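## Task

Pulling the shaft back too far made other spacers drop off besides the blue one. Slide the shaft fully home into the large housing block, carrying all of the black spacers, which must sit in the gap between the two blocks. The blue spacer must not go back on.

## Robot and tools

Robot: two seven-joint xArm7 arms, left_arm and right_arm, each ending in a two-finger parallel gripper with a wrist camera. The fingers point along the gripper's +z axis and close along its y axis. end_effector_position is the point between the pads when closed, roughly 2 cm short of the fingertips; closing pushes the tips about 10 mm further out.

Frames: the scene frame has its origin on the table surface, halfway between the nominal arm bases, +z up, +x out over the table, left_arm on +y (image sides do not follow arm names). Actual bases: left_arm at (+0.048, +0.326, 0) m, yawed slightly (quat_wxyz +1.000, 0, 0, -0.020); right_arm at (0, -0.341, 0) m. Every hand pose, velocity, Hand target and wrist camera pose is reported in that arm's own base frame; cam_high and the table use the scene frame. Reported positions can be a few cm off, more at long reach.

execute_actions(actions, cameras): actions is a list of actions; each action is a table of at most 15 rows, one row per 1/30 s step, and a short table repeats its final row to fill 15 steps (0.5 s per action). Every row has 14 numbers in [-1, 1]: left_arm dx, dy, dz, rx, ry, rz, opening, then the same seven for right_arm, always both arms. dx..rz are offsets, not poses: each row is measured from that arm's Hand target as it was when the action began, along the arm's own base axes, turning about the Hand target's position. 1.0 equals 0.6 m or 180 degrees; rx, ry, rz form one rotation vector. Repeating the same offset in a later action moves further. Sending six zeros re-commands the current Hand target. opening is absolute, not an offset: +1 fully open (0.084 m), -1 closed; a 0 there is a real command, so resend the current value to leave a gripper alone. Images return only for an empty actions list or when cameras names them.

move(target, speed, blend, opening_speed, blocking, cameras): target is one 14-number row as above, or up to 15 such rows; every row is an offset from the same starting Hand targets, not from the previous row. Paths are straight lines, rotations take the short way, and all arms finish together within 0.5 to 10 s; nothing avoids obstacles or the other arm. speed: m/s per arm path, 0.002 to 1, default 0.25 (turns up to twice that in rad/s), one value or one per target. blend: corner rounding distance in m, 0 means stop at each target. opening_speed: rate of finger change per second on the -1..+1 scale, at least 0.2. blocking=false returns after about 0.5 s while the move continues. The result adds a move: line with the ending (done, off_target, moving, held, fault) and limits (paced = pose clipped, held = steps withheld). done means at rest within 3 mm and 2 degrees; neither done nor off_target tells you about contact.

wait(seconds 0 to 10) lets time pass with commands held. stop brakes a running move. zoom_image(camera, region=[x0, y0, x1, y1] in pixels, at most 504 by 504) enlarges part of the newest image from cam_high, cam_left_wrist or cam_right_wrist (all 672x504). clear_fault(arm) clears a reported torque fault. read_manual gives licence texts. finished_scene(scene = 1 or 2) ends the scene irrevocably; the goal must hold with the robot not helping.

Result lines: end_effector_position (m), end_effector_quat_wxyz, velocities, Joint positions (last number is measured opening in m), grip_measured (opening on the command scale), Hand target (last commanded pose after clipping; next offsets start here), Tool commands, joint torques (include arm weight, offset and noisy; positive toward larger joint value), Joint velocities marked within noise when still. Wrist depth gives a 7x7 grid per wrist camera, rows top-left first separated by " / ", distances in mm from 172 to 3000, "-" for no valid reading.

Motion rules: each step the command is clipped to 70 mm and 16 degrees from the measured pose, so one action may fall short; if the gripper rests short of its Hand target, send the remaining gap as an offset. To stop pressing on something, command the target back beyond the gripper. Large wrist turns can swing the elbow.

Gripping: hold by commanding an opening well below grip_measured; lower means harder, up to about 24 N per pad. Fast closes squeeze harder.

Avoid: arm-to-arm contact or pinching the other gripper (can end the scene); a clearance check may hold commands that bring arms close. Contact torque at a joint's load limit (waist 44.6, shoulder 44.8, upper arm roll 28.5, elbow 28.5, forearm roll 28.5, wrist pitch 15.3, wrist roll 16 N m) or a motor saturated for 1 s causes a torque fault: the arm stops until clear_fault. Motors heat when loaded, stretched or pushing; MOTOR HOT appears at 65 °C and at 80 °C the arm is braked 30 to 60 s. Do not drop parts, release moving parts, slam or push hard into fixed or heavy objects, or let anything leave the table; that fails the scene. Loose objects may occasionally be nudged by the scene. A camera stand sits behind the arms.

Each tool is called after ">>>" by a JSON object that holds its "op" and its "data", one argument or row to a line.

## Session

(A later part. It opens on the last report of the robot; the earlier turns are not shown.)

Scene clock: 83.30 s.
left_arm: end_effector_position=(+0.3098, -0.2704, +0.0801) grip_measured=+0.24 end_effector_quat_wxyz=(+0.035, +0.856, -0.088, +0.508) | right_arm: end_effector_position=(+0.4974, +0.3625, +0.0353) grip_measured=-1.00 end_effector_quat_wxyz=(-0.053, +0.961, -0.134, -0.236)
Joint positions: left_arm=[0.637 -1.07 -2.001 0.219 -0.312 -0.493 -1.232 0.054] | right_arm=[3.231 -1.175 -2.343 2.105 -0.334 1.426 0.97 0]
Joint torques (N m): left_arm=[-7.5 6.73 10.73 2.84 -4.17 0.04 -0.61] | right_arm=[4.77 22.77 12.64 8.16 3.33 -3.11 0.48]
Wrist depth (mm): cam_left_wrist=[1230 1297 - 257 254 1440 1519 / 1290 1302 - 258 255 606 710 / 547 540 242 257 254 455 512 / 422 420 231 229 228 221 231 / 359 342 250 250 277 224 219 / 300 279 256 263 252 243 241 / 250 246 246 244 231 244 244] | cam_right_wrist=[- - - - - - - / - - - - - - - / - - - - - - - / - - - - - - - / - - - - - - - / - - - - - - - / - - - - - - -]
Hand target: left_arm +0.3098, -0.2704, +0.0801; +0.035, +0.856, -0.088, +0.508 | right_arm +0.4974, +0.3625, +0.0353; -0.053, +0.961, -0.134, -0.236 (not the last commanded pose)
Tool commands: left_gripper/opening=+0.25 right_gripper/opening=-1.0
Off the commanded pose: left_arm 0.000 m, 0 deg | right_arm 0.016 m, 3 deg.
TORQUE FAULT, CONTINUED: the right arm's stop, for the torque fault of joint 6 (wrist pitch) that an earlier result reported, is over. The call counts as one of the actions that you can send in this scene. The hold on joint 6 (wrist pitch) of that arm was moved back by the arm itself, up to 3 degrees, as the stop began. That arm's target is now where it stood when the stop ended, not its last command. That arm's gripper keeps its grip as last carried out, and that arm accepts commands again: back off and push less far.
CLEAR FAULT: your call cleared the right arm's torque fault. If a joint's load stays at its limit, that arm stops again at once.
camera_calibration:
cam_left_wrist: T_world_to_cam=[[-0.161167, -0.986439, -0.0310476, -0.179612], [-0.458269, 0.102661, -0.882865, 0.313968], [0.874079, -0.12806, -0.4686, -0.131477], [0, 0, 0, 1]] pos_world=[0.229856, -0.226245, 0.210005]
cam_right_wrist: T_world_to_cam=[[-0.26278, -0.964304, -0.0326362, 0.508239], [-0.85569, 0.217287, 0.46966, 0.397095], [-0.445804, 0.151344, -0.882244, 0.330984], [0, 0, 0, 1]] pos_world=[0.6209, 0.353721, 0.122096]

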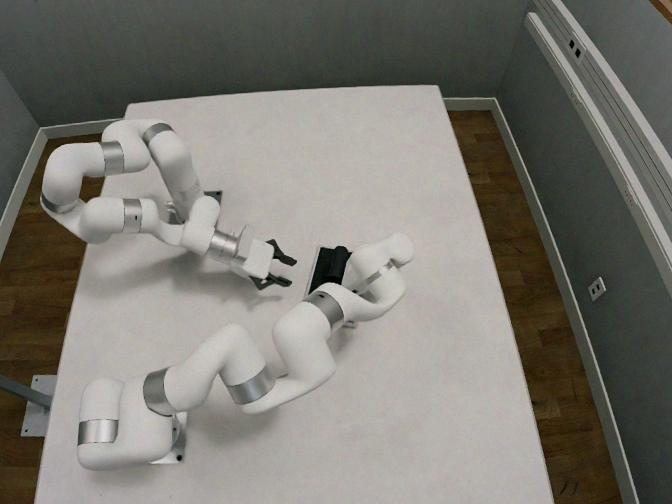

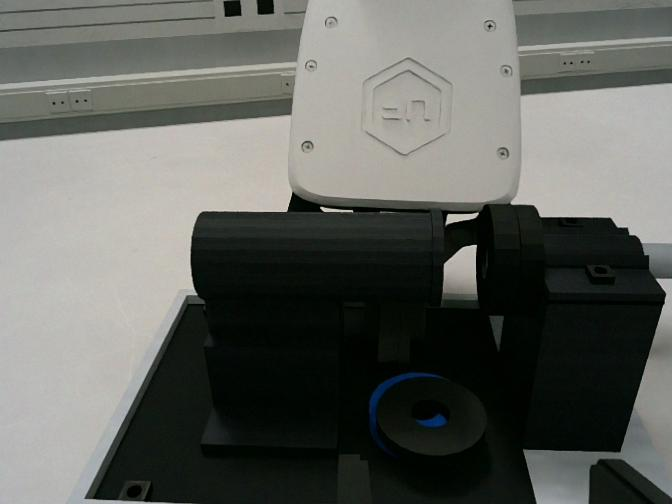

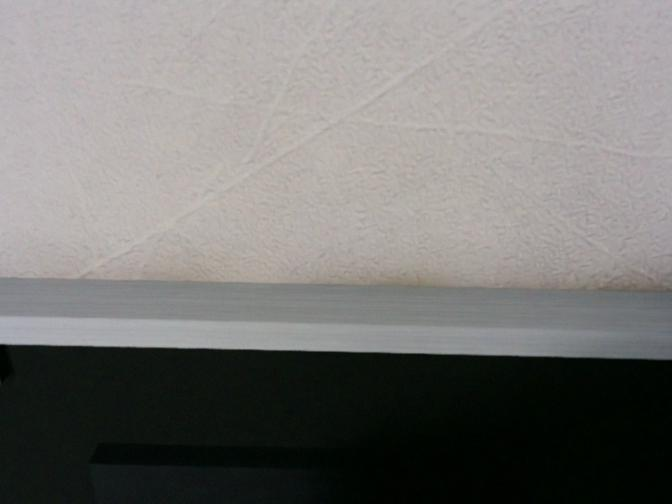

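>>> {"op": "move", "data": {
  "target": [
    [0,0,0,0,0,0,0.25,0.07,-0.02,0.01,0,0,0,-1],
    [0,0,0,0,0,0,0.25,0.13,-0.05,0.2,0,0,0,-1]
  ],
  "blend": [0.01,0]
}}

>>> {"op": "move", "data": {
  "target": [0.0517,-0.0082,-0.0043,0,0,0,0.18,0,0,0,0,0,0,-1],
  "cameras": ["cam_left_wrist","cam_high"]
}}

Scene clock: 85.33 s.
left_arm: end_effector_position=(+0.3098, -0.2704, +0.0801) grip_measured=+0.24 end_effector_quat_wxyz=(+0.035, +0.856, -0.088, +0.508) | right_arm: end_effector_position=(+0.5746, +0.3322, +0.1551) grip_measured=-1.00 end_effector_quat_wxyz=(-0.096, +0.968, -0.148, -0.180)
Joint positions: left_arm=[0.637 -1.07 -2.001 0.219 -0.312 -0.493 -1.232 0.054] | right_arm=[3.377 -1.223 -2.398 2.707 -0.307 1.745 0.866 0]
Joint torques (N m): left_arm=[-7.07 6.52 10.89 2.58 -3.97 0.08 -0.68] | right_arm=[6.19 29.61 2.76 14.84 3.71 -3.37 -1.3]
Wrist depth (mm): cam_left_wrist=[1228 1292 1340 - 294 1483 1523 / 1305 1325 1345 1375 671 721 707 / 547 536 532 526 525 486 512 / 421 421 232 229 227 221 231 / 359 342 251 254 320 224 219 / 300 279 256 262 259 243 241 / 249 246 246 244 231 244 243] | cam_right_wrist=[253 249 245 242 238 235 231 / 265 260 256 252 247 244 240 / 276 272 267 263 257 254 250 / 287 283 277 272 267 264 258 / 299 294 288 283 277 274 268 / 315 301 293 286 281 276 274 / 331 320 305 291 295 289 279]
Hand target: left_arm +0.3098, -0.2704, +0.0801; +0.035, +0.856, -0.088, +0.508 | right_arm +0.5754, +0.3325, +0.1553; -0.053, +0.961, -0.134, -0.236
Off the commanded pose: left_arm 0.000 m, 0 deg | right_arm 0.001 m, 8 deg.
elbow stopped short (right arm): the move would have taken joint 4 (elbow) straighter than the controller allows.
move: off_target (right_arm)

Scene clock: 86.23 s.
left_arm: end_effector_position=(+0.3408, -0.2753, +0.0775) grip_measured=+0.17 end_effector_quat_wxyz=(+0.035, +0.856, -0.088, +0.508) | right_arm: end_effector_position=(+0.5745, +0.3322, +0.1551) grip_measured=-1.00 end_effector_quat_wxyz=(-0.096, +0.968, -0.148, -0.180)
Joint positions: left_arm=[0.807 -1.082 -2.006 0.29 -0.243 -0.569 -1.211 0.051] | right_arm=[3.377 -1.223 -2.398 2.707 -0.307 1.745 0.866 0]
Joint torques (N m): left_arm=[5.95 6.92 11.88 3.61 0.23 -3.03 1.07] | right_arm=[6.61 29.74 2.7 14.89 3.58 -3.28 -1.27]
Wrist depth (mm): cam_left_wrist=[1199 1273 1317 - 263 1434 1480 / 1285 1292 1335 1345 1372 654 700 / 537 499 526 518 515 509 505 / 416 436 209 208 206 198 375 / 355 - 204 201 198 191 192 / 297 272 226 258 277 267 194 / 246 243 233 230 220 223 207] | cam_right_wrist=[253 250 245 242 238 235 230 / 265 260 256 252 248 244 240 / 276 271 266 262 258 254 249 / 287 283 277 273 267 264 258 / 299 293 288 283 278 273 268 / 315 301 292 287 282 276 274 / 330 321 305 290 295 289 279]
Hand target: left_arm +0.3409, -0.2753, +0.0775; +0.035, +0.856, -0.088, +0.508 | right_arm +0.5745, +0.3322, +0.1551; -0.096, +0.968, -0.148, -0.180 (not the last commanded pose)
Off the commanded pose: left_arm 0.000 m, 0 deg | right_arm 0.001 m, 8 deg.
move: off_target (right_arm)
camera_calibration:
cam_left_wrist: T_world_to_cam=[[-0.161252, -0.986426, -0.030999, -0.179613], [-0.45826, 0.102657, -0.88287, 0.32639], [0.874068, -0.128159, -0.468594, -0.160453], [0, 0, 0, 1]] pos_world=[0.260856, -0.231244, 0.207405]
Images, in order (width x height): cam_high 672x504, cam_left_wrist 672x504.

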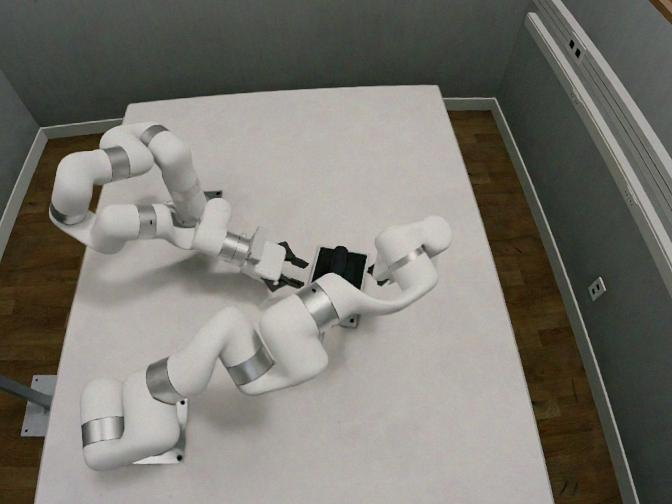

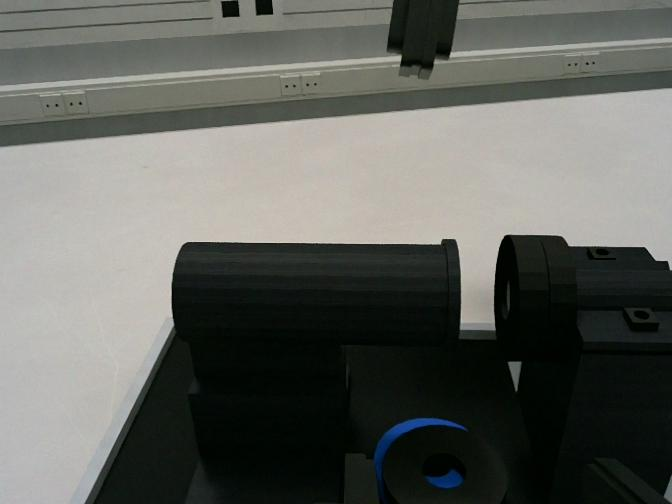

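>>> {"op": "move", "data": {
  "target": [0.065,-0.0147,-0.0353,0,0,0,0.18,0.05,-0.05,0.2,0,0,0,-1],
  "cameras": ["cam_left_wrist"]
}}

Scene clock: 87.70 s.
left_arm: end_effector_position=(+0.3799, -0.2841, +0.0564) grip_measured=+0.17 end_effector_quat_wxyz=(+0.035, +0.856, -0.088, +0.508) | right_arm: end_effector_position=(+0.6037, +0.3019, +0.2748) grip_measured=-1.00 end_effector_quat_wxyz=(-0.154, +0.968, -0.167, -0.104)
Joint positions: left_arm=[1.015 -1.158 -2.066 0.418 -0.193 -0.641 -1.231 0.051] | right_arm=[3.305 -1.043 -2.406 2.707 -0.253 1.734 0.863 0]
Joint torques (N m): left_arm=[6.11 9.39 13.83 3.27 0.03 -3.14 -0.75] | right_arm=[6.35 28.76 2.29 8.86 3.15 -3.99 -1.39]
Wrist depth (mm): cam_left_wrist=[1201 1241 1269 1302 1348 1394 1440 / 1220 1239 1260 1290 588 630 572 / 481 472 441 462 458 452 448 / 394 390 387 384 380 375 372 / - - - - - - - / 255 180 179 190 237 228 - / 220 202 180 207 201 211 -] | cam_right_wrist=[421 407 394 379 368 355 346 / 432 418 403 390 377 365 353 / 448 431 414 400 387 373 364 / 462 441 426 408 395 382 372 / 472 452 437 420 406 391 378 / 487 469 450 422 410 395 382 / 508 484 466 421 411 407 384]
Hand target: left_arm +0.3799, -0.2841, +0.0564; +0.035, +0.856, -0.088, +0.508 | right_arm +0.6045, +0.3022, +0.2751; -0.096, +0.968, -0.148, -0.180
Off the commanded pose: left_arm 0.000 m, 0 deg | right_arm 0.001 m, 11 deg.
elbow stopped short (right arm): the move would have taken joint 4 (elbow) straighter than the controller allows.
move: off_target (right_arm)
camera_calibration:
cam_left_wrist: T_world_to_cam=[[-0.161252, -0.986426, -0.030999, -0.182662], [-0.45826, 0.102657, -0.88287, 0.326449], [0.874068, -0.128159, -0.468594, -0.205604], [0, 0, 0, 1]] pos_world=[0.299856, -0.240044, 0.186205]
Images, in order (width x height): cam_left_wrist 672x504.

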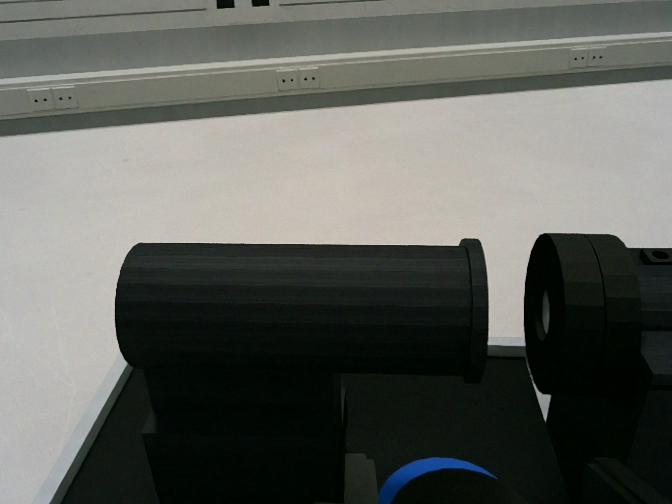

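>>> {"op": "move", "data": {
  "target": [0.0345,-0.0080,-0.0194,0,0,0,0.18,0.0,0,0,0,0,0,-1],
  "speed": 0.05,
  "cameras": ["cam_left_wrist"]
}}

Scene clock: 89.00 s.
left_arm: end_effector_position=(+0.3870, -0.2911, +0.0295) grip_measured=+0.17 end_effector_quat_wxyz=(+0.036, +0.863, -0.098, +0.495) | right_arm: end_effector_position=(+0.6037, +0.3019, +0.2748) grip_measured=-1.00 end_effector_quat_wxyz=(-0.154, +0.968, -0.167, -0.104)
Joint positions: left_arm=[1.1 -1.197 -2.127 0.483 -0.178 -0.668 -1.239 0.051] | right_arm=[3.305 -1.043 -2.406 2.707 -0.253 1.734 0.863 0]
Joint torques (N m): left_arm=[-4.17 14 -6.93 -1.66 6.48 0.11 0.56] | right_arm=[6.49 28.79 1.95 8.87 3.6 -3.81 -1.36]
Wrist depth (mm): cam_left_wrist=[1196 1220 1250 1283 1317 1361 1417 / 533 490 479 510 504 496 488 / 423 - 409 - - - 387 / - - - - - - - / - - - 225 224 - - / 224 - - 200 206 198 - / 183 - - - - - -] | cam_right_wrist=[421 405 392 379 367 355 345 / 435 419 403 389 376 364 353 / 447 430 416 401 389 373 363 / 460 442 425 409 396 382 371 / 473 453 438 420 407 391 379 / 490 470 450 426 410 395 382 / 509 484 464 421 412 406 383]
Hand target: left_arm +0.3870, -0.2911, +0.0295; +0.036, +0.863, -0.098, +0.495 (not the last commanded pose) | right_arm +0.6037, +0.3019, +0.2748; -0.154, +0.968, -0.167, -0.104 (not the last commanded pose)
Tool commands: left_gripper/opening=+0.18 right_gripper/opening=-1.0
Off the commanded pose: left_arm 0.020 m, 2 deg | right_arm 0.001 m, 11 deg.
TORQUE FAULT: the external load on joint 3 (upper arm roll) of the left arm reached its load limit, and that arm stopped. The contact can be on any part of that arm beyond that joint, not only on its tool. A torque fault puts only its own arm into a fault stop. That arm's remaining commands of this call were not run. The hold on joint 3 (upper arm roll) of that arm was moved back by the arm itself, up to 3 degrees, as the stop began, but a joint of that arm was then at its load limit, so every hold on that arm was set where that arm was. That arm may still press on what stopped it. That arm is still stopped at the end of this call. While its stop runs, that arm, its gripper or tool too, takes no new command.
CLEAR FAULT: the left arm stays stopped (state 4) until you call clear_fault(arm="left_arm").
End effector pose when the fault began: left_arm: position (+0.3977, -0.2892, +0.0450), quat_wxyz (+0.036, +0.856, -0.090, +0.507)
Joint positions when the fault began: left_arm=[1.099 -1.197 -2.09 0.484 -0.175 -0.664 -1.239 0.052]
move: fault (left_arm), off_target (right_arm)
camera_calibration:
cam_left_wrist: T_world_to_cam=[[-0.178996, -0.983163, -0.0367648, -0.18123], [-0.48255, 0.120296, -0.867568, 0.320899], [0.857383, -0.137551, -0.495957, -0.220844], [0, 0, 0, 1]] pos_world=[0.311758, -0.247159, 0.16221]
Images, in order (width x height): cam_left_wrist 672x504.

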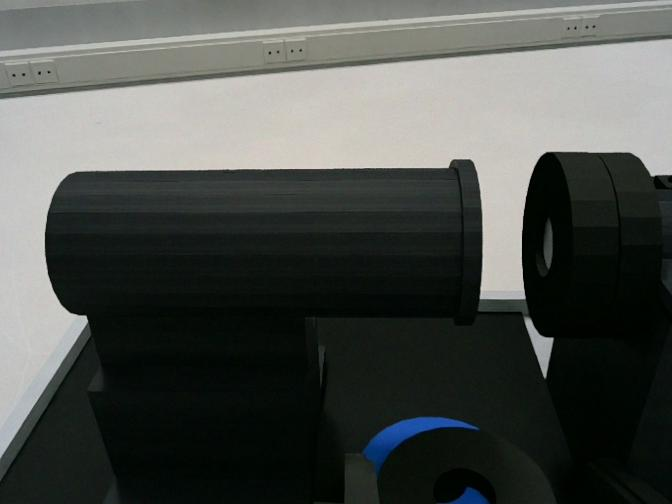

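>>> {"op": "clear_fault", "data": {
  "arm": "left_arm"
}}

Scene clock: 89.70 s.
left_arm: end_effector_position=(+0.3870, -0.2911, +0.0295) grip_measured=+0.17 end_effector_quat_wxyz=(+0.036, +0.863, -0.098, +0.495) | right_arm: end_effector_position=(+0.6037, +0.3019, +0.2748) grip_measured=-1.00 end_effector_quat_wxyz=(-0.154, +0.968, -0.167, -0.104)
Joint positions: left_arm=[1.1 -1.197 -2.127 0.483 -0.178 -0.668 -1.239 0.051] | right_arm=[3.305 -1.043 -2.406 2.707 -0.253 1.734 0.863 0]
Joint torques (N m): left_arm=[-4.12 14.1 -7.95 -1.5 6.62 0.06 0.68] | right_arm=[6.48 28.52 2.2 8.72 3.73 -3.85 -1.37]
Wrist depth (mm): cam_left_wrist=[1184 1215 1257 1295 1310 1364 1397 / 535 490 479 510 503 494 485 / 422 - 409 - - - 388 / - - - - - - - / - - - 225 224 - - / 224 - - 200 206 197 - / 183 - - - - - -] | cam_right_wrist=[421 406 392 379 367 356 345 / 434 417 404 390 377 365 353 / 449 431 415 400 387 373 363 / 460 441 426 409 397 382 370 / 474 452 437 419 406 391 378 / 489 469 452 424 410 395 382 / 508 482 465 422 413 405 385]
Hand target: left_arm +0.3870, -0.2911, +0.0295; +0.036, +0.863, -0.098, +0.495 (not the last commanded pose) | right_arm +0.6037, +0.3019, +0.2748; -0.154, +0.968, -0.167, -0.104 (not the last commanded pose)
Tool commands: left_gripper/opening=+0.18 right_gripper/opening=-1.0
Off the commanded pose: left_arm 0.020 m, 2 deg | right_arm 0.001 m, 11 deg.
TORQUE FAULT, CONTINUED: the left arm's stop, for the torque fault of joint 3 (upper arm roll) that an earlier result reported, is over. The call counts as one of the actions that you can send in this scene. The hold on joint 3 (upper arm roll) of that arm was moved back by the arm itself, up to 3 degrees, as the stop began, but a joint of that arm was then at its load limit, so every hold on that arm was set where that arm was. That arm's target is now where it stood when the stop ended, not its last command. That arm's gripper keeps its grip as last carried out, and that arm accepts commands again: back off and push less far.
CLEAR FAULT: your call cleared the left arm's torque fault. If a joint's load stays at its limit, that arm stops again at once.

>>> {"op": "zoom_image", "data": {
  "camera": "cam_left_wrist",
  "region": [300, 380, 672, 504]
}}

Scaled by 1.355 from the camera's 672x504 image, which has a finer 960x720 frame.
This view is cut from an older image: the scene may have changed since it was taken.

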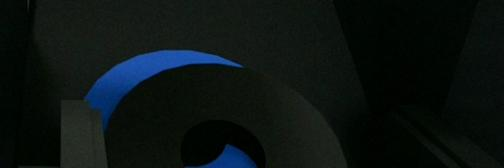

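>>> {"op": "move", "data": {
  "target": [
    [-0.015,0.012,0.04,-0.0036,-0.0092,0.0057,0.18,0,0,0,0,0,0,-1],
    [-0.038,0.016,0.055,-0.0036,-0.0092,0.0057,0.18,0,0,0,0,0,0,-1]
  ],
  "speed": 0.08,
  "cameras": ["cam_left_wrist"]
}}

Scene clock: 91.60 s.
left_arm: end_effector_position=(+0.3643, -0.2815, +0.0625) grip_measured=+0.17 end_effector_quat_wxyz=(+0.035, +0.856, -0.088, +0.508) | right_arm: end_effector_position=(+0.6037, +0.3019, +0.2748) grip_measured=-1.00 end_effector_quat_wxyz=(-0.154, +0.968, -0.167, -0.104)
Joint positions: left_arm=[0.944 -1.129 -2.056 0.371 -0.223 -0.617 -1.218 0.051] | right_arm=[3.305 -1.043 -2.406 2.707 -0.253 1.734 0.863 0]
Joint torques (N m): left_arm=[-6.84 16.44 22.59 -3.29 -3.88 0.19 0.99] | right_arm=[6.41 28.58 2.26 8.85 3.56 -3.83 -1.33]
Wrist depth (mm): cam_left_wrist=[1215 1248 1292 1320 1361 1408 1452 / 1230 1264 1273 1312 608 649 592 / 495 488 454 479 474 469 463 / 407 402 178 177 182 175 199 / 312 176 174 177 - - - / 273 201 195 199 247 246 - / 228 216 203 205 200 212 177] | cam_right_wrist=[420 405 392 379 367 355 345 / 434 419 403 390 377 365 353 / 448 430 416 399 388 373 361 / 462 442 426 411 396 383 370 / 474 453 436 420 406 390 379 / 490 471 451 425 410 396 383 / 508 482 466 421 413 406 384]
Hand target: left_arm +0.3642, -0.2815, +0.0625; +0.035, +0.856, -0.088, +0.508 | right_arm +0.6037, +0.3019, +0.2748; -0.154, +0.968, -0.167, -0.104
Off the commanded pose: left_arm 0.000 m, 0 deg | right_arm 0.000 m, 0 deg.
move: done
camera_calibration:
cam_left_wrist: T_world_to_cam=[[-0.16033, -0.98659, -0.0305679, -0.182788], [-0.459238, 0.101972, -0.882441, 0.324593], [0.873725, -0.127444, -0.469429, -0.188394], [0, 0, 0, 1]] pos_world=[0.284363, -0.237446, 0.192409]
Images, in order (width x height): cam_left_wrist 672x504.

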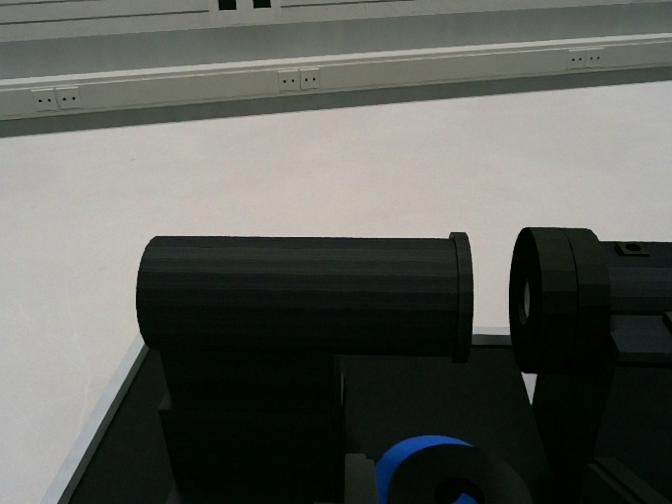

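>>> {"op": "move", "data": {
  "target": [0.0477,-0.006,-0.0202,0,0,0,0.2,0,0,0,0,0,0,-1],
  "speed": 0.08,
  "cameras": ["cam_left_wrist"]
}}

>>> {"op": "zoom_image", "data": {
  "camera": "cam_left_wrist",
  "region": [300, 380, 672, 504]
}}

Scene clock: 92.67 s.
left_arm: end_effector_position=(+0.3928, -0.2851, +0.0504) grip_measured=+0.19 end_effector_quat_wxyz=(+0.035, +0.856, -0.088, +0.508) | right_arm: end_effector_position=(+0.6037, +0.3019, +0.2748) grip_measured=-1.00 end_effector_quat_wxyz=(-0.154, +0.968, -0.167, -0.104)
Joint positions: left_arm=[1.079 -1.175 -2.083 0.458 -0.185 -0.661 -1.224 0.052] | right_arm=[3.305 -1.043 -2.406 2.707 -0.253 1.734 0.863 0]
Joint torques (N m): left_arm=[6.32 9.64 14.3 3.5 0.23 -3.15 -0.77] | right_arm=[6.49 28.37 2.23 8.74 3.54 -3.76 -1.29]
Wrist depth (mm): cam_left_wrist=[1196 1226 1273 1281 1348 1380 1425 / 1196 1217 1237 1295 565 609 554 / 463 458 424 422 441 436 432 / 379 376 374 371 366 363 360 / - - - - - - - / 246 - - 222 228 219 - / 208 - - 206 205 204 -] | cam_right_wrist=[423 405 392 378 368 356 345 / 432 418 403 390 376 364 353 / 447 429 415 400 387 374 362 / 458 442 425 408 396 382 372 / 472 454 437 419 406 391 379 / 490 468 450 426 409 396 382 / 507 485 465 421 411 406 384]
Hand target: left_arm +0.3929, -0.2851, +0.0504; +0.035, +0.856, -0.088, +0.508 | right_arm +0.6037, +0.3019, +0.2748; -0.154, +0.968, -0.167, -0.104
Off the commanded pose: left_arm 0.000 m, 0 deg | right_arm 0.000 m, 0 deg.
move: done
camera_calibration:
cam_left_wrist: T_world_to_cam=[[-0.160415, -0.986578, -0.0305193, -0.182103], [-0.459229, 0.101968, -0.882446, 0.327414], [0.873714, -0.127543, -0.469422, -0.219542], [0, 0, 0, 1]] pos_world=[0.312963, -0.241045, 0.180309]
Images, in order (width x height): cam_left_wrist 672x504.

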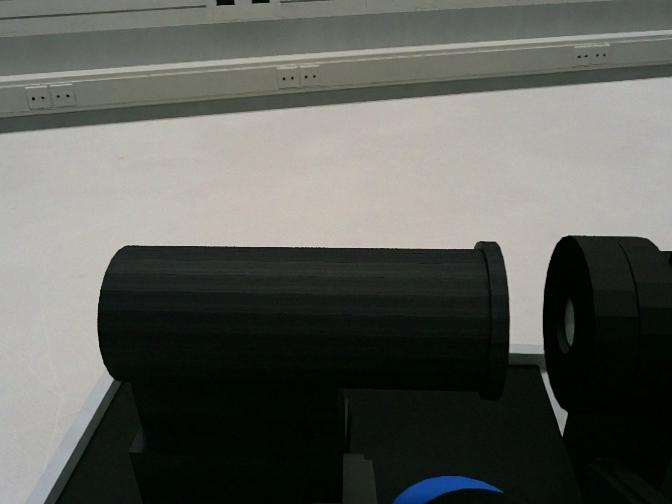

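Scaled by 1.355 from the camera's 672x504 image, which has a finer 960x720 frame.

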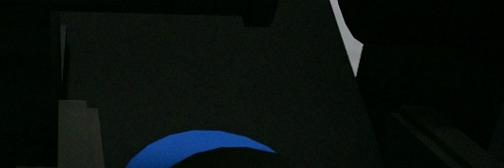

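>>> {"op": "move", "data": {
  "target": [0.0065,-0.0015,-0.0065,0,0,0,0.2,0,0,0,0,0,0,-1],
  "speed": 0.05
}}

>>> {"op": "move", "data": {
  "target": [0,0,0,0,0,0,0.0,0,0,0,0,0,0,-1],
  "opening_speed": 0.3,
  "cameras": ["cam_left_wrist"]
}}

>>> {"op": "zoom_image", "data": {
  "camera": "cam_left_wrist",
  "region": [300, 380, 672, 504]
}}

Scene clock: 94.33 s.
left_arm: end_effector_position=(+0.3967, -0.2860, +0.0465) grip_measured=+0.19 end_effector_quat_wxyz=(+0.035, +0.856, -0.088, +0.508) | right_arm: end_effector_position=(+0.6037, +0.3019, +0.2748) grip_measured=-1.00 end_effector_quat_wxyz=(-0.154, +0.968, -0.167, -0.104)
Joint positions: left_arm=[1.098 -1.188 -2.092 0.474 -0.185 -0.667 -1.229 0.052] | right_arm=[3.305 -1.043 -2.406 2.707 -0.253 1.734 0.863 0]
Joint torques (N m): left_arm=[6.05 9.59 14.65 3.41 0.27 -3.15 -0.75] | right_arm=[6.88 28.71 2.31 8.83 3.66 -3.74 -1.4]
Wrist depth (mm): cam_left_wrist=[1201 1224 1269 1292 1327 1361 1408 / 1188 1217 1239 559 602 591 538 / 452 447 416 411 432 426 423 / 372 368 364 361 - - - / - - - - - - - / 240 - - 216 223 - - / 197 - - 201 200 200 -] | cam_right_wrist=[421 407 394 379 367 355 345 / 433 418 405 389 376 365 353 / 448 429 417 400 387 373 363 / 460 441 426 410 396 381 370 / 472 454 435 420 406 391 380 / 489 469 451 425 409 394 381 / 508 485 466 421 413 405 383]
Hand target: left_arm +0.3968, -0.2860, +0.0465; +0.035, +0.856, -0.088, +0.508 | right_arm +0.6037, +0.3019, +0.2748; -0.154, +0.968, -0.167, -0.104
Off the commanded pose: left_arm 0.000 m, 0 deg | right_arm 0.000 m, 0 deg.
move: done

Scene clock: 95.23 s.
left_arm: end_effector_position=(+0.3968, -0.2860, +0.0465) grip_measured=-0.01 end_effector_quat_wxyz=(+0.035, +0.856, -0.088, +0.508) | right_arm: end_effector_position=(+0.6037, +0.3019, +0.2748) grip_measured=-1.00 end_effector_quat_wxyz=(-0.154, +0.968, -0.167, -0.104)
Joint positions: left_arm=[1.098 -1.188 -2.092 0.474 -0.185 -0.667 -1.229 0.044] | right_arm=[3.305 -1.043 -2.406 2.707 -0.253 1.734 0.863 0]
Joint torques (N m): left_arm=[6.6 9.59 14.27 3.02 0.28 -3.04 -0.7] | right_arm=[6.47 28.66 2.25 8.82 3.51 -3.75 -1.3]
Wrist depth (mm): cam_left_wrist=[1182 1224 1260 1290 1335 1356 1428 / 1182 1226 1244 560 603 594 537 / 453 445 415 409 433 428 423 / 371 369 365 362 - - - / - - - - - - - / 240 - - 216 223 - - / 197 - - 201 200 206 -] | cam_right_wrist=[423 405 395 379 369 355 346 / 435 418 403 390 377 365 353 / 448 432 415 401 386 373 363 / 462 440 426 409 396 381 370 / 474 453 436 421 407 390 380 / 487 469 450 424 408 395 381 / 508 485 466 420 413 406 384]
Hand target: left_arm +0.3968, -0.2860, +0.0465; +0.035, +0.856, -0.088, +0.508 | right_arm +0.6037, +0.3019, +0.2748; -0.154, +0.968, -0.167, -0.104
Off the commanded pose: left_arm 0.000 m, 0 deg | right_arm 0.000 m, 0 deg.
move: done
camera_calibration:
cam_left_wrist: T_world_to_cam=[[-0.16033, -0.98659, -0.0305679, -0.182506], [-0.459238, 0.101972, -0.882441, 0.325858], [0.873725, -0.127444, -0.469429, -0.224874], [0, 0, 0, 1]] pos_world=[0.316863, -0.241946, 0.176409]
Images, in order (width x height): cam_left_wrist 672x504.

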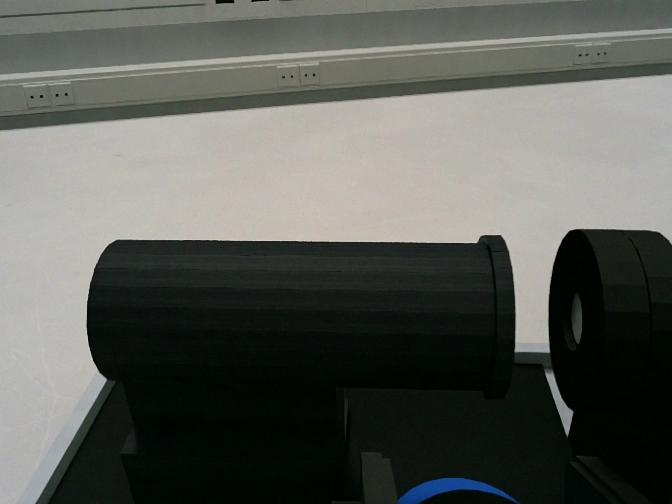

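Scaled by 1.355 from the camera's 672x504 image, which has a finer 960x720 frame.

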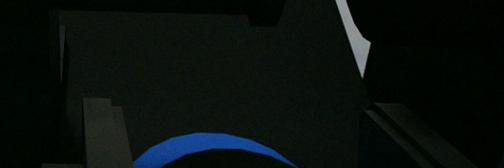

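>>> {"op": "move", "data": {
  "target": [
    [0,0,0,0,0,0,0.15,0,0,0,0,0,0,-1],
    [0.0045,-0.001,-0.0025,0,0,0,0.15,0,0,0,0,0,0,-1]
  ],
  "speed": 0.03
}}

>>> {"op": "move", "data": {
  "target": [0,0,0,0,0,0,0.0,0,0,0,0,0,0,-1],
  "opening_speed": 0.3,
  "cameras": ["cam_left_wrist"]
}}

>>> {"op": "zoom_image", "data": {
  "camera": "cam_left_wrist",
  "region": [300, 380, 672, 504]
}}

Scene clock: 96.70 s.
left_arm: end_effector_position=(+0.3994, -0.2866, +0.0450) grip_measured=+0.14 end_effector_quat_wxyz=(+0.035, +0.856, -0.088, +0.508) | right_arm: end_effector_position=(+0.6037, +0.3019, +0.2748) grip_measured=-1.00 end_effector_quat_wxyz=(-0.154, +0.968, -0.167, -0.104)
Joint positions: left_arm=[1.11 -1.194 -2.095 0.484 -0.182 -0.669 -1.23 0.05] | right_arm=[3.305 -1.043 -2.406 2.707 -0.253 1.734 0.863 0]
Joint torques (N m): left_arm=[6.16 9.9 14.5 3.47 -0.02 -3.02 -0.58] | right_arm=[6.41 28.67 2.15 8.91 3.78 -3.76 -1.29]
Wrist depth (mm): cam_left_wrist=[1186 1224 1260 1288 1322 1348 1420 / 1184 1203 1253 555 600 588 534 / 446 442 436 406 429 423 419 / 367 365 362 359 - - - / - - - - - - - / 238 - - 214 221 - - / 195 - - 199 198 198 -] | cam_right_wrist=[422 407 392 379 367 355 345 / 434 420 403 390 376 365 353 / 448 430 415 401 386 373 362 / 459 440 426 409 396 382 370 / 474 453 438 420 407 391 380 / 488 470 447 425 409 395 382 / 507 481 464 421 413 406 384]
Hand target: left_arm +0.3995, -0.2866, +0.0450; +0.035, +0.856, -0.088, +0.508 | right_arm +0.6037, +0.3019, +0.2748; -0.154, +0.968, -0.167, -0.104
Off the commanded pose: left_arm 0.000 m, 0 deg | right_arm 0.000 m, 0 deg.
move: done

Scene clock: 97.43 s.
left_arm: end_effector_position=(+0.3995, -0.2866, +0.0450) grip_measured=-0.01 end_effector_quat_wxyz=(+0.035, +0.856, -0.088, +0.508) | right_arm: end_effector_position=(+0.6037, +0.3019, +0.2748) grip_measured=-1.00 end_effector_quat_wxyz=(-0.154, +0.968, -0.167, -0.104)
Joint positions: left_arm=[1.11 -1.194 -2.095 0.484 -0.182 -0.669 -1.23 0.044] | right_arm=[3.305 -1.043 -2.406 2.707 -0.253 1.734 0.863 0]
Joint torques (N m): left_arm=[6.26 10.06 14.71 3.22 0.12 -2.94 -0.77] | right_arm=[6.66 28.29 2.13 8.92 3.56 -3.87 -1.34]
Wrist depth (mm): cam_left_wrist=[1196 1222 1250 1300 1330 1364 1420 / 1196 1213 1241 554 594 586 533 / 447 443 436 407 427 423 420 / 367 364 362 358 - - - / - - - - - - - / 238 - - 214 221 - - / 195 - - 199 198 198 -] | cam_right_wrist=[422 408 394 378 368 355 346 / 434 418 402 389 377 365 354 / 448 429 414 399 386 374 363 / 461 441 426 409 396 382 370 / 473 453 438 421 407 390 380 / 489 469 450 424 408 395 381 / 507 482 465 420 412 407 383]
Hand target: left_arm +0.3995, -0.2866, +0.0450; +0.035, +0.856, -0.088, +0.508 | right_arm +0.6037, +0.3019, +0.2748; -0.154, +0.968, -0.167, -0.104
Off the commanded pose: left_arm 0.000 m, 0 deg | right_arm 0.000 m, 0 deg.
move: done
camera_calibration:
cam_left_wrist: T_world_to_cam=[[-0.160415, -0.986578, -0.0305193, -0.182689], [-0.459229, 0.101968, -0.882446, 0.325832], [0.873714, -0.127543, -0.469422, -0.228035], [0, 0, 0, 1]] pos_world=[0.319563, -0.242545, 0.174909]
Images, in order (width x height): cam_left_wrist 672x504.

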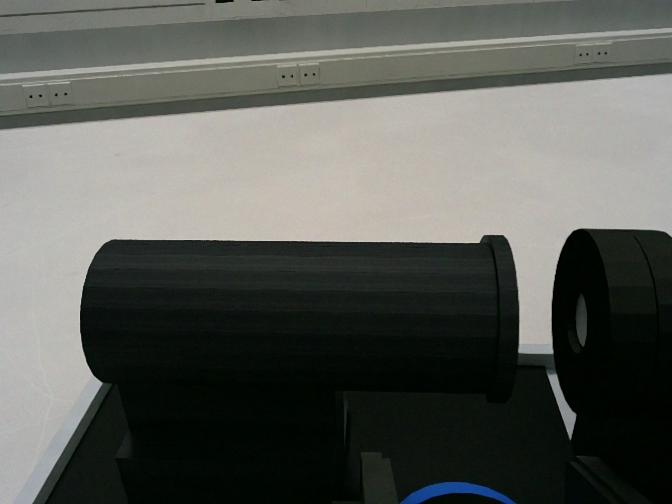

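Scaled by 1.355 from the camera's 672x504 image, which has a finer 960x720 frame.

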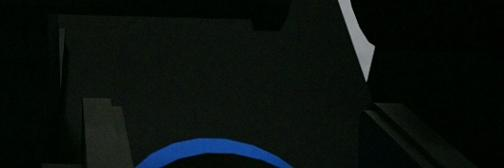

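>>> {"op": "move", "data": {
  "target": [
    [0,0,0,0,0,0,0.15,0,0,0,0,0,0,-1],
    [0.005,-0.0012,-0.0037,0,0,0,0.15,0,0,0,0,0,0,-1]
  ],
  "speed": 0.03
}}

>>> {"op": "move", "data": {
  "target": [0,0,0,0,0,0,0.0,0,0,0,0,0,0,-1],
  "opening_speed": 0.3,
  "cameras": ["cam_left_wrist"]
}}

>>> {"op": "zoom_image", "data": {
  "camera": "cam_left_wrist",
  "region": [300, 380, 672, 504]
}}

Scene clock: 98.87 s.
left_arm: end_effector_position=(+0.4024, -0.2873, +0.0428) grip_measured=+0.14 end_effector_quat_wxyz=(+0.035, +0.856, -0.088, +0.508) | right_arm: end_effector_position=(+0.6037, +0.3019, +0.2748) grip_measured=-1.00 end_effector_quat_wxyz=(-0.154, +0.968, -0.167, -0.104)
Joint positions: left_arm=[1.123 -1.202 -2.1 0.495 -0.181 -0.672 -1.231 0.05] | right_arm=[3.305 -1.043 -2.406 2.707 -0.253 1.734 0.863 0]
Joint torques (N m): left_arm=[6.11 10.27 14.58 3.28 0.14 -3.19 -0.71] | right_arm=[6.55 28.38 2.11 8.68 3.57 -3.85 -1.46]
Wrist depth (mm): cam_left_wrist=[1186 1237 1250 1281 1340 1361 1414 / 1186 1201 1239 546 588 535 572 / 442 437 432 402 422 416 414 / 363 359 356 - - - - / - - - - - - - / 235 - - 211 218 209 - / 193 - - 196 196 195 -] | cam_right_wrist=[422 403 392 378 367 355 344 / 433 418 403 389 377 365 353 / 447 429 415 400 387 373 363 / 461 440 426 409 398 381 371 / 474 453 437 421 407 392 379 / 490 470 451 425 410 395 381 / 508 483 466 421 411 406 384]
Hand target: left_arm +0.4025, -0.2873, +0.0428; +0.035, +0.856, -0.088, +0.508 | right_arm +0.6037, +0.3019, +0.2748; -0.154, +0.968, -0.167, -0.104
Off the commanded pose: left_arm 0.000 m, 0 deg | right_arm 0.000 m, 0 deg.
move: done

Scene clock: 99.57 s.
left_arm: end_effector_position=(+0.4025, -0.2873, +0.0428) grip_measured=-0.01 end_effector_quat_wxyz=(+0.035, +0.856, -0.088, +0.508) | right_arm: end_effector_position=(+0.6037, +0.3019, +0.2748) grip_measured=-1.00 end_effector_quat_wxyz=(-0.154, +0.968, -0.167, -0.104)
Joint positions: left_arm=[1.123 -1.202 -2.1 0.496 -0.181 -0.672 -1.231 0.044] | right_arm=[3.305 -1.043 -2.406 2.707 -0.253 1.734 0.863 0]
Joint torques (N m): left_arm=[6.62 10.01 14.51 3.23 0.44 -2.74 -0.56] | right_arm=[6.42 28.53 2.21 8.75 3.67 -3.71 -1.44]
Wrist depth (mm): cam_left_wrist=[1184 1235 1257 1276 1327 1353 1422 / 1184 1203 1246 549 588 532 573 / 440 436 430 401 421 416 413 / 363 360 355 - - - - / - - - - - - - / 235 - - 211 218 209 - / 193 - - 196 195 195 -] | cam_right_wrist=[422 406 393 378 367 356 345 / 432 419 403 389 377 364 354 / 449 431 415 398 388 373 362 / 461 441 427 409 397 383 371 / 475 454 438 418 406 390 378 / 487 468 449 425 409 395 382 / 506 482 468 420 414 407 384]
Hand target: left_arm +0.4025, -0.2873, +0.0428; +0.035, +0.856, -0.088, +0.508 | right_arm +0.6037, +0.3019, +0.2748; -0.154, +0.968, -0.167, -0.104
Off the commanded pose: left_arm 0.000 m, 0 deg | right_arm 0.000 m, 0 deg.
move: done
camera_calibration:
cam_left_wrist: T_world_to_cam=[[-0.160415, -0.986578, -0.0305193, -0.182966], [-0.459229, 0.101968, -0.882446, 0.32534], [0.873714, -0.127543, -0.469422, -0.231778], [0, 0, 0, 1]] pos_world=[0.322563, -0.243245, 0.172709]
Images, in order (width x height): cam_left_wrist 672x504.

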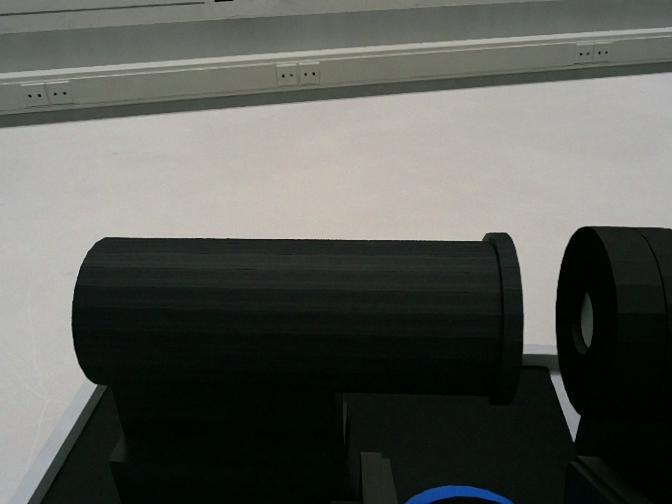

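Scaled by 1.355 from the camera's 672x504 image, which has a finer 960x720 frame.

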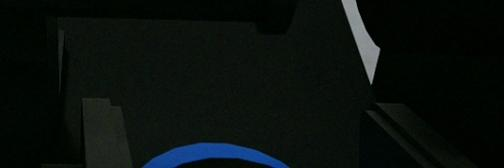

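>>> {"op": "move", "data": {
  "target": [
    [0,0,0,0,0,0,0.15,0,0,0,0,0,0,-1],
    [-0.001,0,0.0037,0,0,0,0.15,0,0,0,0,0,0,-1],
    [0.010,-0.0023,0.0037,0,0,0,0.15,0,0,0,0,0,0,-1]
  ],
  "speed": 0.03,
  "cameras": ["cam_left_wrist"]
}}

>>> {"op": "zoom_image", "data": {
  "camera": "cam_left_wrist",
  "region": [300, 380, 672, 504]
}}

Scene clock: 101.37 s.
left_arm: end_effector_position=(+0.4084, -0.2887, +0.0450) grip_measured=+0.14 end_effector_quat_wxyz=(+0.035, +0.856, -0.088, +0.508) | right_arm: end_effector_position=(+0.6037, +0.3019, +0.2748) grip_measured=-1.00 end_effector_quat_wxyz=(-0.154, +0.968, -0.167, -0.104)
Joint positions: left_arm=[1.141 -1.197 -2.091 0.509 -0.166 -0.671 -1.225 0.05] | right_arm=[3.305 -1.043 -2.406 2.707 -0.253 1.734 0.863 0]
Joint torques (N m): left_arm=[6.29 10.55 24.35 3.62 0.18 -3 1.19] | right_arm=[6.42 28.15 2.13 8.91 3.6 -3.82 -1.4]
Wrist depth (mm): cam_left_wrist=[1182 1213 1241 1283 1305 1350 1417 / 1184 1207 1237 556 597 586 533 / 448 442 437 406 427 423 419 / 366 363 360 356 353 351 347 / - - - - - - - / - - - - - - - / 206 - - 199 192 197 -] | cam_right_wrist=[422 405 394 379 367 355 344 / 433 418 402 389 376 365 354 / 449 431 416 400 387 373 363 / 461 441 426 409 397 381 371 / 474 452 436 420 406 390 380 / 489 470 449 425 409 394 382 / 508 482 464 422 413 404 384]
Hand target: left_arm +0.4085, -0.2887, +0.0450; +0.035, +0.856, -0.088, +0.508 | right_arm +0.6037, +0.3019, +0.2748; -0.154, +0.968, -0.167, -0.104
Off the commanded pose: left_arm 0.000 m, 0 deg | right_arm 0.000 m, 0 deg.
move: done
camera_calibration:
cam_left_wrist: T_world_to_cam=[[-0.16033, -0.98659, -0.0305679, -0.18334], [-0.459238, 0.101972, -0.882441, 0.330182], [0.873725, -0.127444, -0.469429, -0.236145], [0, 0, 0, 1]] pos_world=[0.328563, -0.244646, 0.174909]
Images, in order (width x height): cam_left_wrist 672x504.

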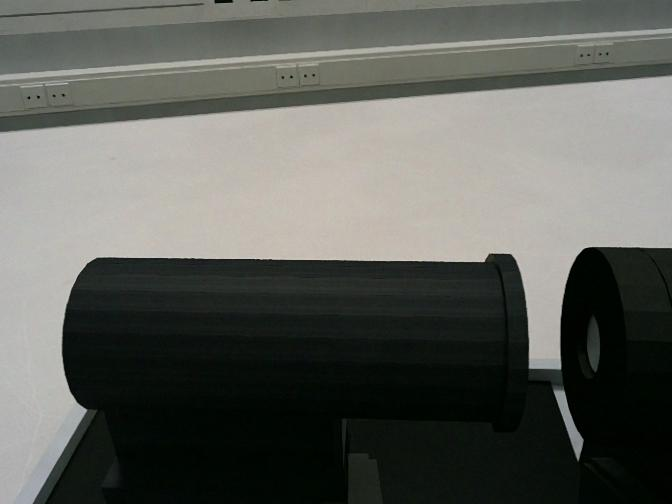

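Scaled by 1.355 from the camera's 672x504 image, which has a finer 960x720 frame.

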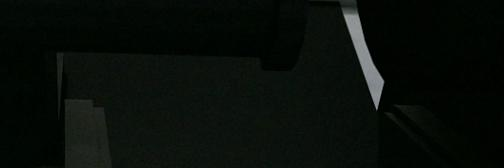

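>>> {"op": "move", "data": {
  "target": [0,0,0,0,0,0,-0.05,0,0,0,0,0,0,-1],
  "opening_speed": 0.3,
  "cameras": ["cam_left_wrist"]
}}

Scene clock: 102.40 s.
left_arm: end_effector_position=(+0.4085, -0.2887, +0.0450) grip_measured=-0.06 end_effector_quat_wxyz=(+0.035, +0.856, -0.088, +0.508) | right_arm: end_effector_position=(+0.6037, +0.3019, +0.2748) grip_measured=-1.00 end_effector_quat_wxyz=(-0.154, +0.968, -0.167, -0.104)
Joint positions: left_arm=[1.141 -1.197 -2.091 0.509 -0.166 -0.671 -1.225 0.041] | right_arm=[3.305 -1.043 -2.406 2.707 -0.253 1.734 0.863 0]
Joint torques (N m): left_arm=[6.11 10.54 23.11 2.89 0.29 -2.52 1.02] | right_arm=[6.54 28.45 2.16 9 3.73 -3.91 -1.45]
Wrist depth (mm): cam_left_wrist=[1182 1222 1255 1285 1312 1353 1411 / 1180 1220 1235 556 596 589 532 / 447 442 436 406 427 424 420 / 367 363 359 357 354 351 348 / - - - - - - - / - - - - - - - / 206 - - 199 192 - -] | cam_right_wrist=[422 405 393 379 366 356 345 / 433 418 401 391 376 365 353 / 449 430 417 401 387 373 363 / 459 440 426 409 397 381 370 / 473 453 437 420 407 391 379 / 490 468 451 424 410 394 382 / 506 483 464 420 411 406 384]
Hand target: left_arm +0.4085, -0.2887, +0.0450; +0.035, +0.856, -0.088, +0.508 | right_arm +0.6037, +0.3019, +0.2748; -0.154, +0.968, -0.167, -0.104
Off the commanded pose: left_arm 0.000 m, 0 deg | right_arm 0.000 m, 0 deg.
move: done
camera_calibration:
cam_left_wrist: T_world_to_cam=[[-0.160422, -0.986576, -0.0305314, -0.183312], [-0.459227, 0.101981, -0.882446, 0.330182], [0.873714, -0.127543, -0.469422, -0.236166], [0, 0, 0, 1]] pos_world=[0.328563, -0.244645, 0.174909]
Images, in order (width x height): cam_left_wrist 672x504.

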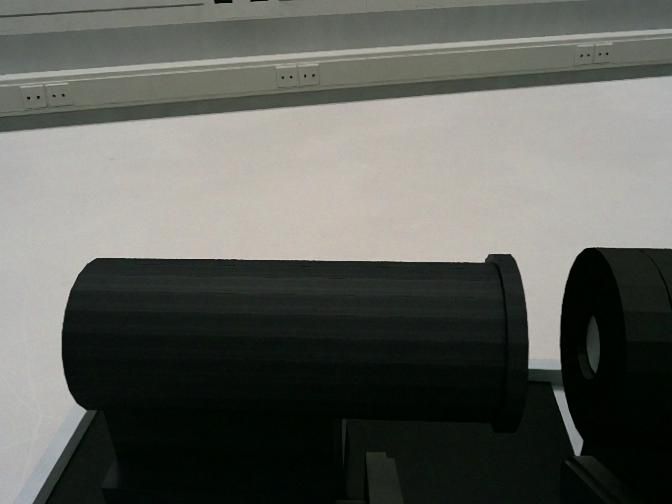

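>>> {"op": "move", "data": {
  "target": [
    [0,0,0.01,0,0,0,0.18,0,0,0,0,0,0,-1],
    [-0.07,0.014,0.045,0,0,0,0.18,0,0,0,0,0,0,-1]
  ],
  "speed": 0.1,
  "cameras": ["cam_left_wrist"]
}}

>>> {"op": "zoom_image", "data": {
  "camera": "cam_left_wrist",
  "region": [300, 320, 672, 504]
}}

Scene clock: 104.13 s.
left_arm: end_effector_position=(+0.3665, -0.2803, +0.0720) grip_measured=+0.17 end_effector_quat_wxyz=(+0.035, +0.856, -0.088, +0.508) | right_arm: end_effector_position=(+0.6037, +0.3019, +0.2748) grip_measured=-1.00 end_effector_quat_wxyz=(-0.154, +0.968, -0.167, -0.104)
Joint positions: left_arm=[0.938 -1.1 -2.024 0.361 -0.204 -0.613 -1.198 0.051] | right_arm=[3.305 -1.043 -2.406 2.707 -0.253 1.734 0.863 0]
Joint torques (N m): left_arm=[-6.55 16.06 22.53 -2.8 -4.02 0.31 1.06] | right_arm=[6.29 28.33 2.17 8.93 3.84 -3.7 -1.4]
Wrist depth (mm): cam_left_wrist=[1180 1248 1290 1327 1369 1411 1455 / 1260 1250 1300 1325 1348 685 676 / 520 484 507 502 498 493 488 / 403 402 397 392 390 387 383 / 345 178 177 174 173 - 178 / 278 - 199 199 250 258 - / 240 221 200 207 220 231 -] | cam_right_wrist=[423 404 394 377 366 355 345 / 434 419 404 389 376 365 352 / 448 430 416 399 387 374 362 / 462 440 426 409 396 381 370 / 472 453 438 419 405 391 378 / 489 469 450 426 411 395 382 / 506 485 466 422 413 406 384]
Hand target: left_arm +0.3665, -0.2803, +0.0720; +0.035, +0.856, -0.088, +0.508 | right_arm +0.6037, +0.3019, +0.2748; -0.154, +0.968, -0.167, -0.104
Off the commanded pose: left_arm 0.000 m, 0 deg | right_arm 0.000 m, 0 deg.
move: done
camera_calibration:
cam_left_wrist: T_world_to_cam=[[-0.16033, -0.98659, -0.0305679, -0.180961], [-0.459238, 0.101972, -0.882441, 0.333864], [0.873725, -0.127444, -0.469429, -0.185703], [0, 0, 0, 1]] pos_world=[0.286563, -0.236246, 0.201909]
Images, in order (width x height): cam_left_wrist 672x504.

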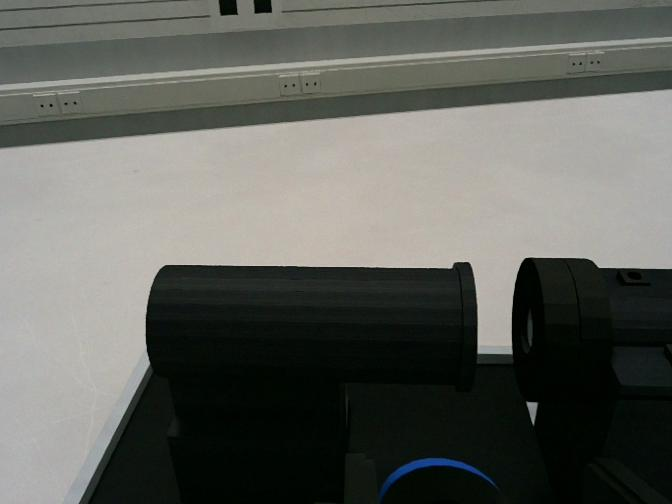

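Scaled by 1.355 from the camera's 672x504 image, which has a finer 960x720 frame.

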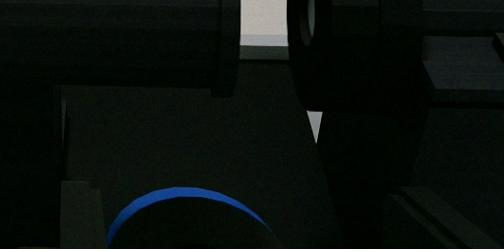

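>>> {"op": "move", "data": {
  "target": [-0.09,0.016,0.02,0,0,0,0.18,0,0,0,0,0,0,-1],
  "cameras": ["cam_left_wrist"]
}}

>>> {"op": "zoom_image", "data": {
  "camera": "cam_left_wrist",
  "region": [330, 300, 600, 504]
}}

Scene clock: 105.67 s.
left_arm: end_effector_position=(+0.3125, -0.2707, +0.0840) grip_measured=+0.17 end_effector_quat_wxyz=(+0.035, +0.856, -0.088, +0.508) | right_arm: end_effector_position=(+0.6037, +0.3019, +0.2748) grip_measured=-1.00 end_effector_quat_wxyz=(-0.154, +0.968, -0.167, -0.104)
Joint positions: left_arm=[0.643 -1.055 -1.987 0.221 -0.312 -0.493 -1.209 0.051] | right_arm=[3.305 -1.043 -2.406 2.707 -0.253 1.734 0.863 0]
Joint torques (N m): left_arm=[-6.81 11.86 20.23 -3.71 -3.92 0.4 0.85] | right_arm=[6.48 28.31 2.36 8.95 3.73 -3.89 -1.43]
Wrist depth (mm): cam_left_wrist=[1217 1262 1348 1394 1417 1471 1516 / 1292 1307 1348 1361 1408 732 724 / 554 514 541 537 531 527 520 / 431 427 231 228 227 223 258 / 365 347 244 251 313 220 218 / 306 292 260 260 264 239 236 / 263 251 251 243 235 247 247] | cam_right_wrist=[421 406 392 379 367 355 346 / 434 418 404 389 377 365 353 / 448 430 415 400 387 374 362 / 459 442 425 410 396 382 370 / 471 452 437 420 406 390 379 / 489 469 449 426 409 396 382 / 507 482 466 420 412 406 384]
Hand target: left_arm +0.3125, -0.2707, +0.0840; +0.035, +0.856, -0.088, +0.508 | right_arm +0.6037, +0.3019, +0.2748; -0.154, +0.968, -0.167, -0.104
Off the commanded pose: left_arm 0.000 m, 0 deg | right_arm 0.000 m, 0 deg.
move: done
camera_calibration:
cam_left_wrist: T_world_to_cam=[[-0.160285, -0.9866, -0.0304813, -0.179812], [-0.45933, 0.101886, -0.882403, 0.31867], [0.873684, -0.127435, -0.469506, -0.131638], [0, 0, 0, 1]] pos_world=[0.232564, -0.226646, 0.213909]
Images, in order (width x height): cam_left_wrist 672x504.

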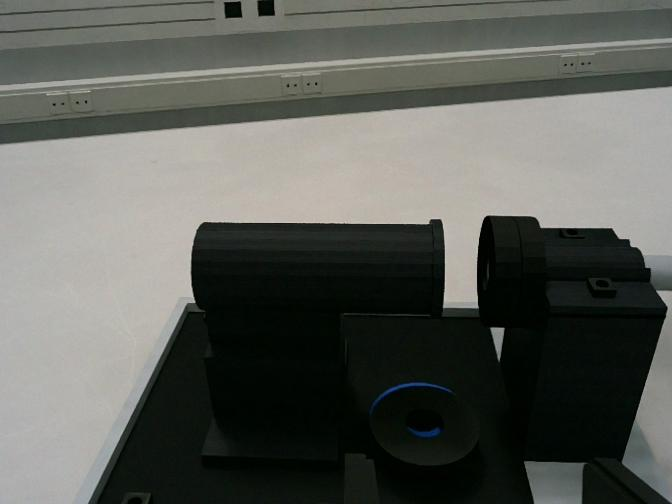

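Scaled by 1.867 from the camera's 672x504 image, which has a finer 960x720 frame.

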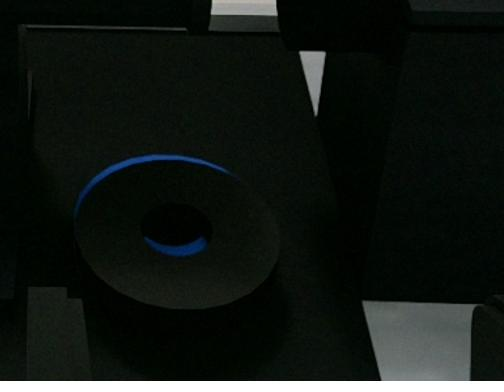

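>>> {"op": "move", "data": {
  "target": [
    [0.11,-0.022,-0.035,0,0,0,0.18,0,0,0,0,0,0,-1],
    [0.1592,-0.03,-0.0567,0,0,0,0.18,0,0,0,0,0,0,-1],
    [0.1592,-0.03,-0.0758,0,0,0,0.18,0,0,0,0,0,0,-1]
  ],
  "speed": [0.2,0.1,0.03],
  "cameras": ["cam_left_wrist"]
}}

Scene clock: 108.27 s.
left_arm: end_effector_position=(+0.4080, -0.2887, +0.0385) grip_measured=+0.17 end_effector_quat_wxyz=(+0.035, +0.856, -0.088, +0.508) | right_arm: end_effector_position=(+0.6037, +0.3019, +0.2748) grip_measured=-1.00 end_effector_quat_wxyz=(-0.154, +0.968, -0.167, -0.104)
Joint positions: left_arm=[1.147 -1.216 -2.108 0.517 -0.179 -0.676 -1.235 0.051] | right_arm=[3.305 -1.043 -2.406 2.707 -0.253 1.734 0.863 0]
Joint torques (N m): left_arm=[5.02 10.95 14.13 5.07 -3.82 -3.54 -0.63] | right_arm=[6.37 28.64 2.32 9.01 3.78 -3.83 -1.34]
Wrist depth (mm): cam_left_wrist=[1178 1222 1241 1273 1330 1343 1402 / 1178 549 1237 532 571 518 556 / 430 426 419 391 388 406 402 / - 350 348 - - - - / - - - - - - - / - - - 205 204 - - / 182 - - 191 190 189 -] | cam_right_wrist=[423 405 392 379 368 355 346 / 434 418 404 389 376 364 353 / 447 430 415 401 387 374 363 / 459 442 427 411 397 382 370 / 472 452 437 419 407 391 379 / 488 468 449 425 408 395 383 / 506 483 465 420 412 406 383]
Hand target: left_arm +0.4080, -0.2887, +0.0385; +0.035, +0.856, -0.088, +0.508 | right_arm +0.6037, +0.3019, +0.2748; -0.154, +0.968, -0.167, -0.104
Off the commanded pose: left_arm 0.000 m, 0 deg | right_arm 0.000 m, 0 deg.
move: done
camera_calibration:
cam_left_wrist: T_world_to_cam=[[-0.16033, -0.98659, -0.0305679, -0.183616], [-0.459238, 0.101972, -0.882441, 0.324305], [0.873725, -0.127444, -0.469429, -0.238712], [0, 0, 0, 1]] pos_world=[0.328063, -0.244646, 0.168509]
Images, in order (width x height): cam_left_wrist 672x504.

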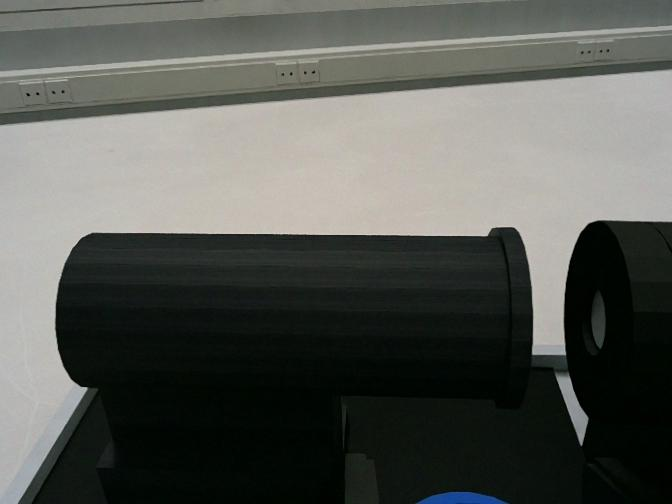

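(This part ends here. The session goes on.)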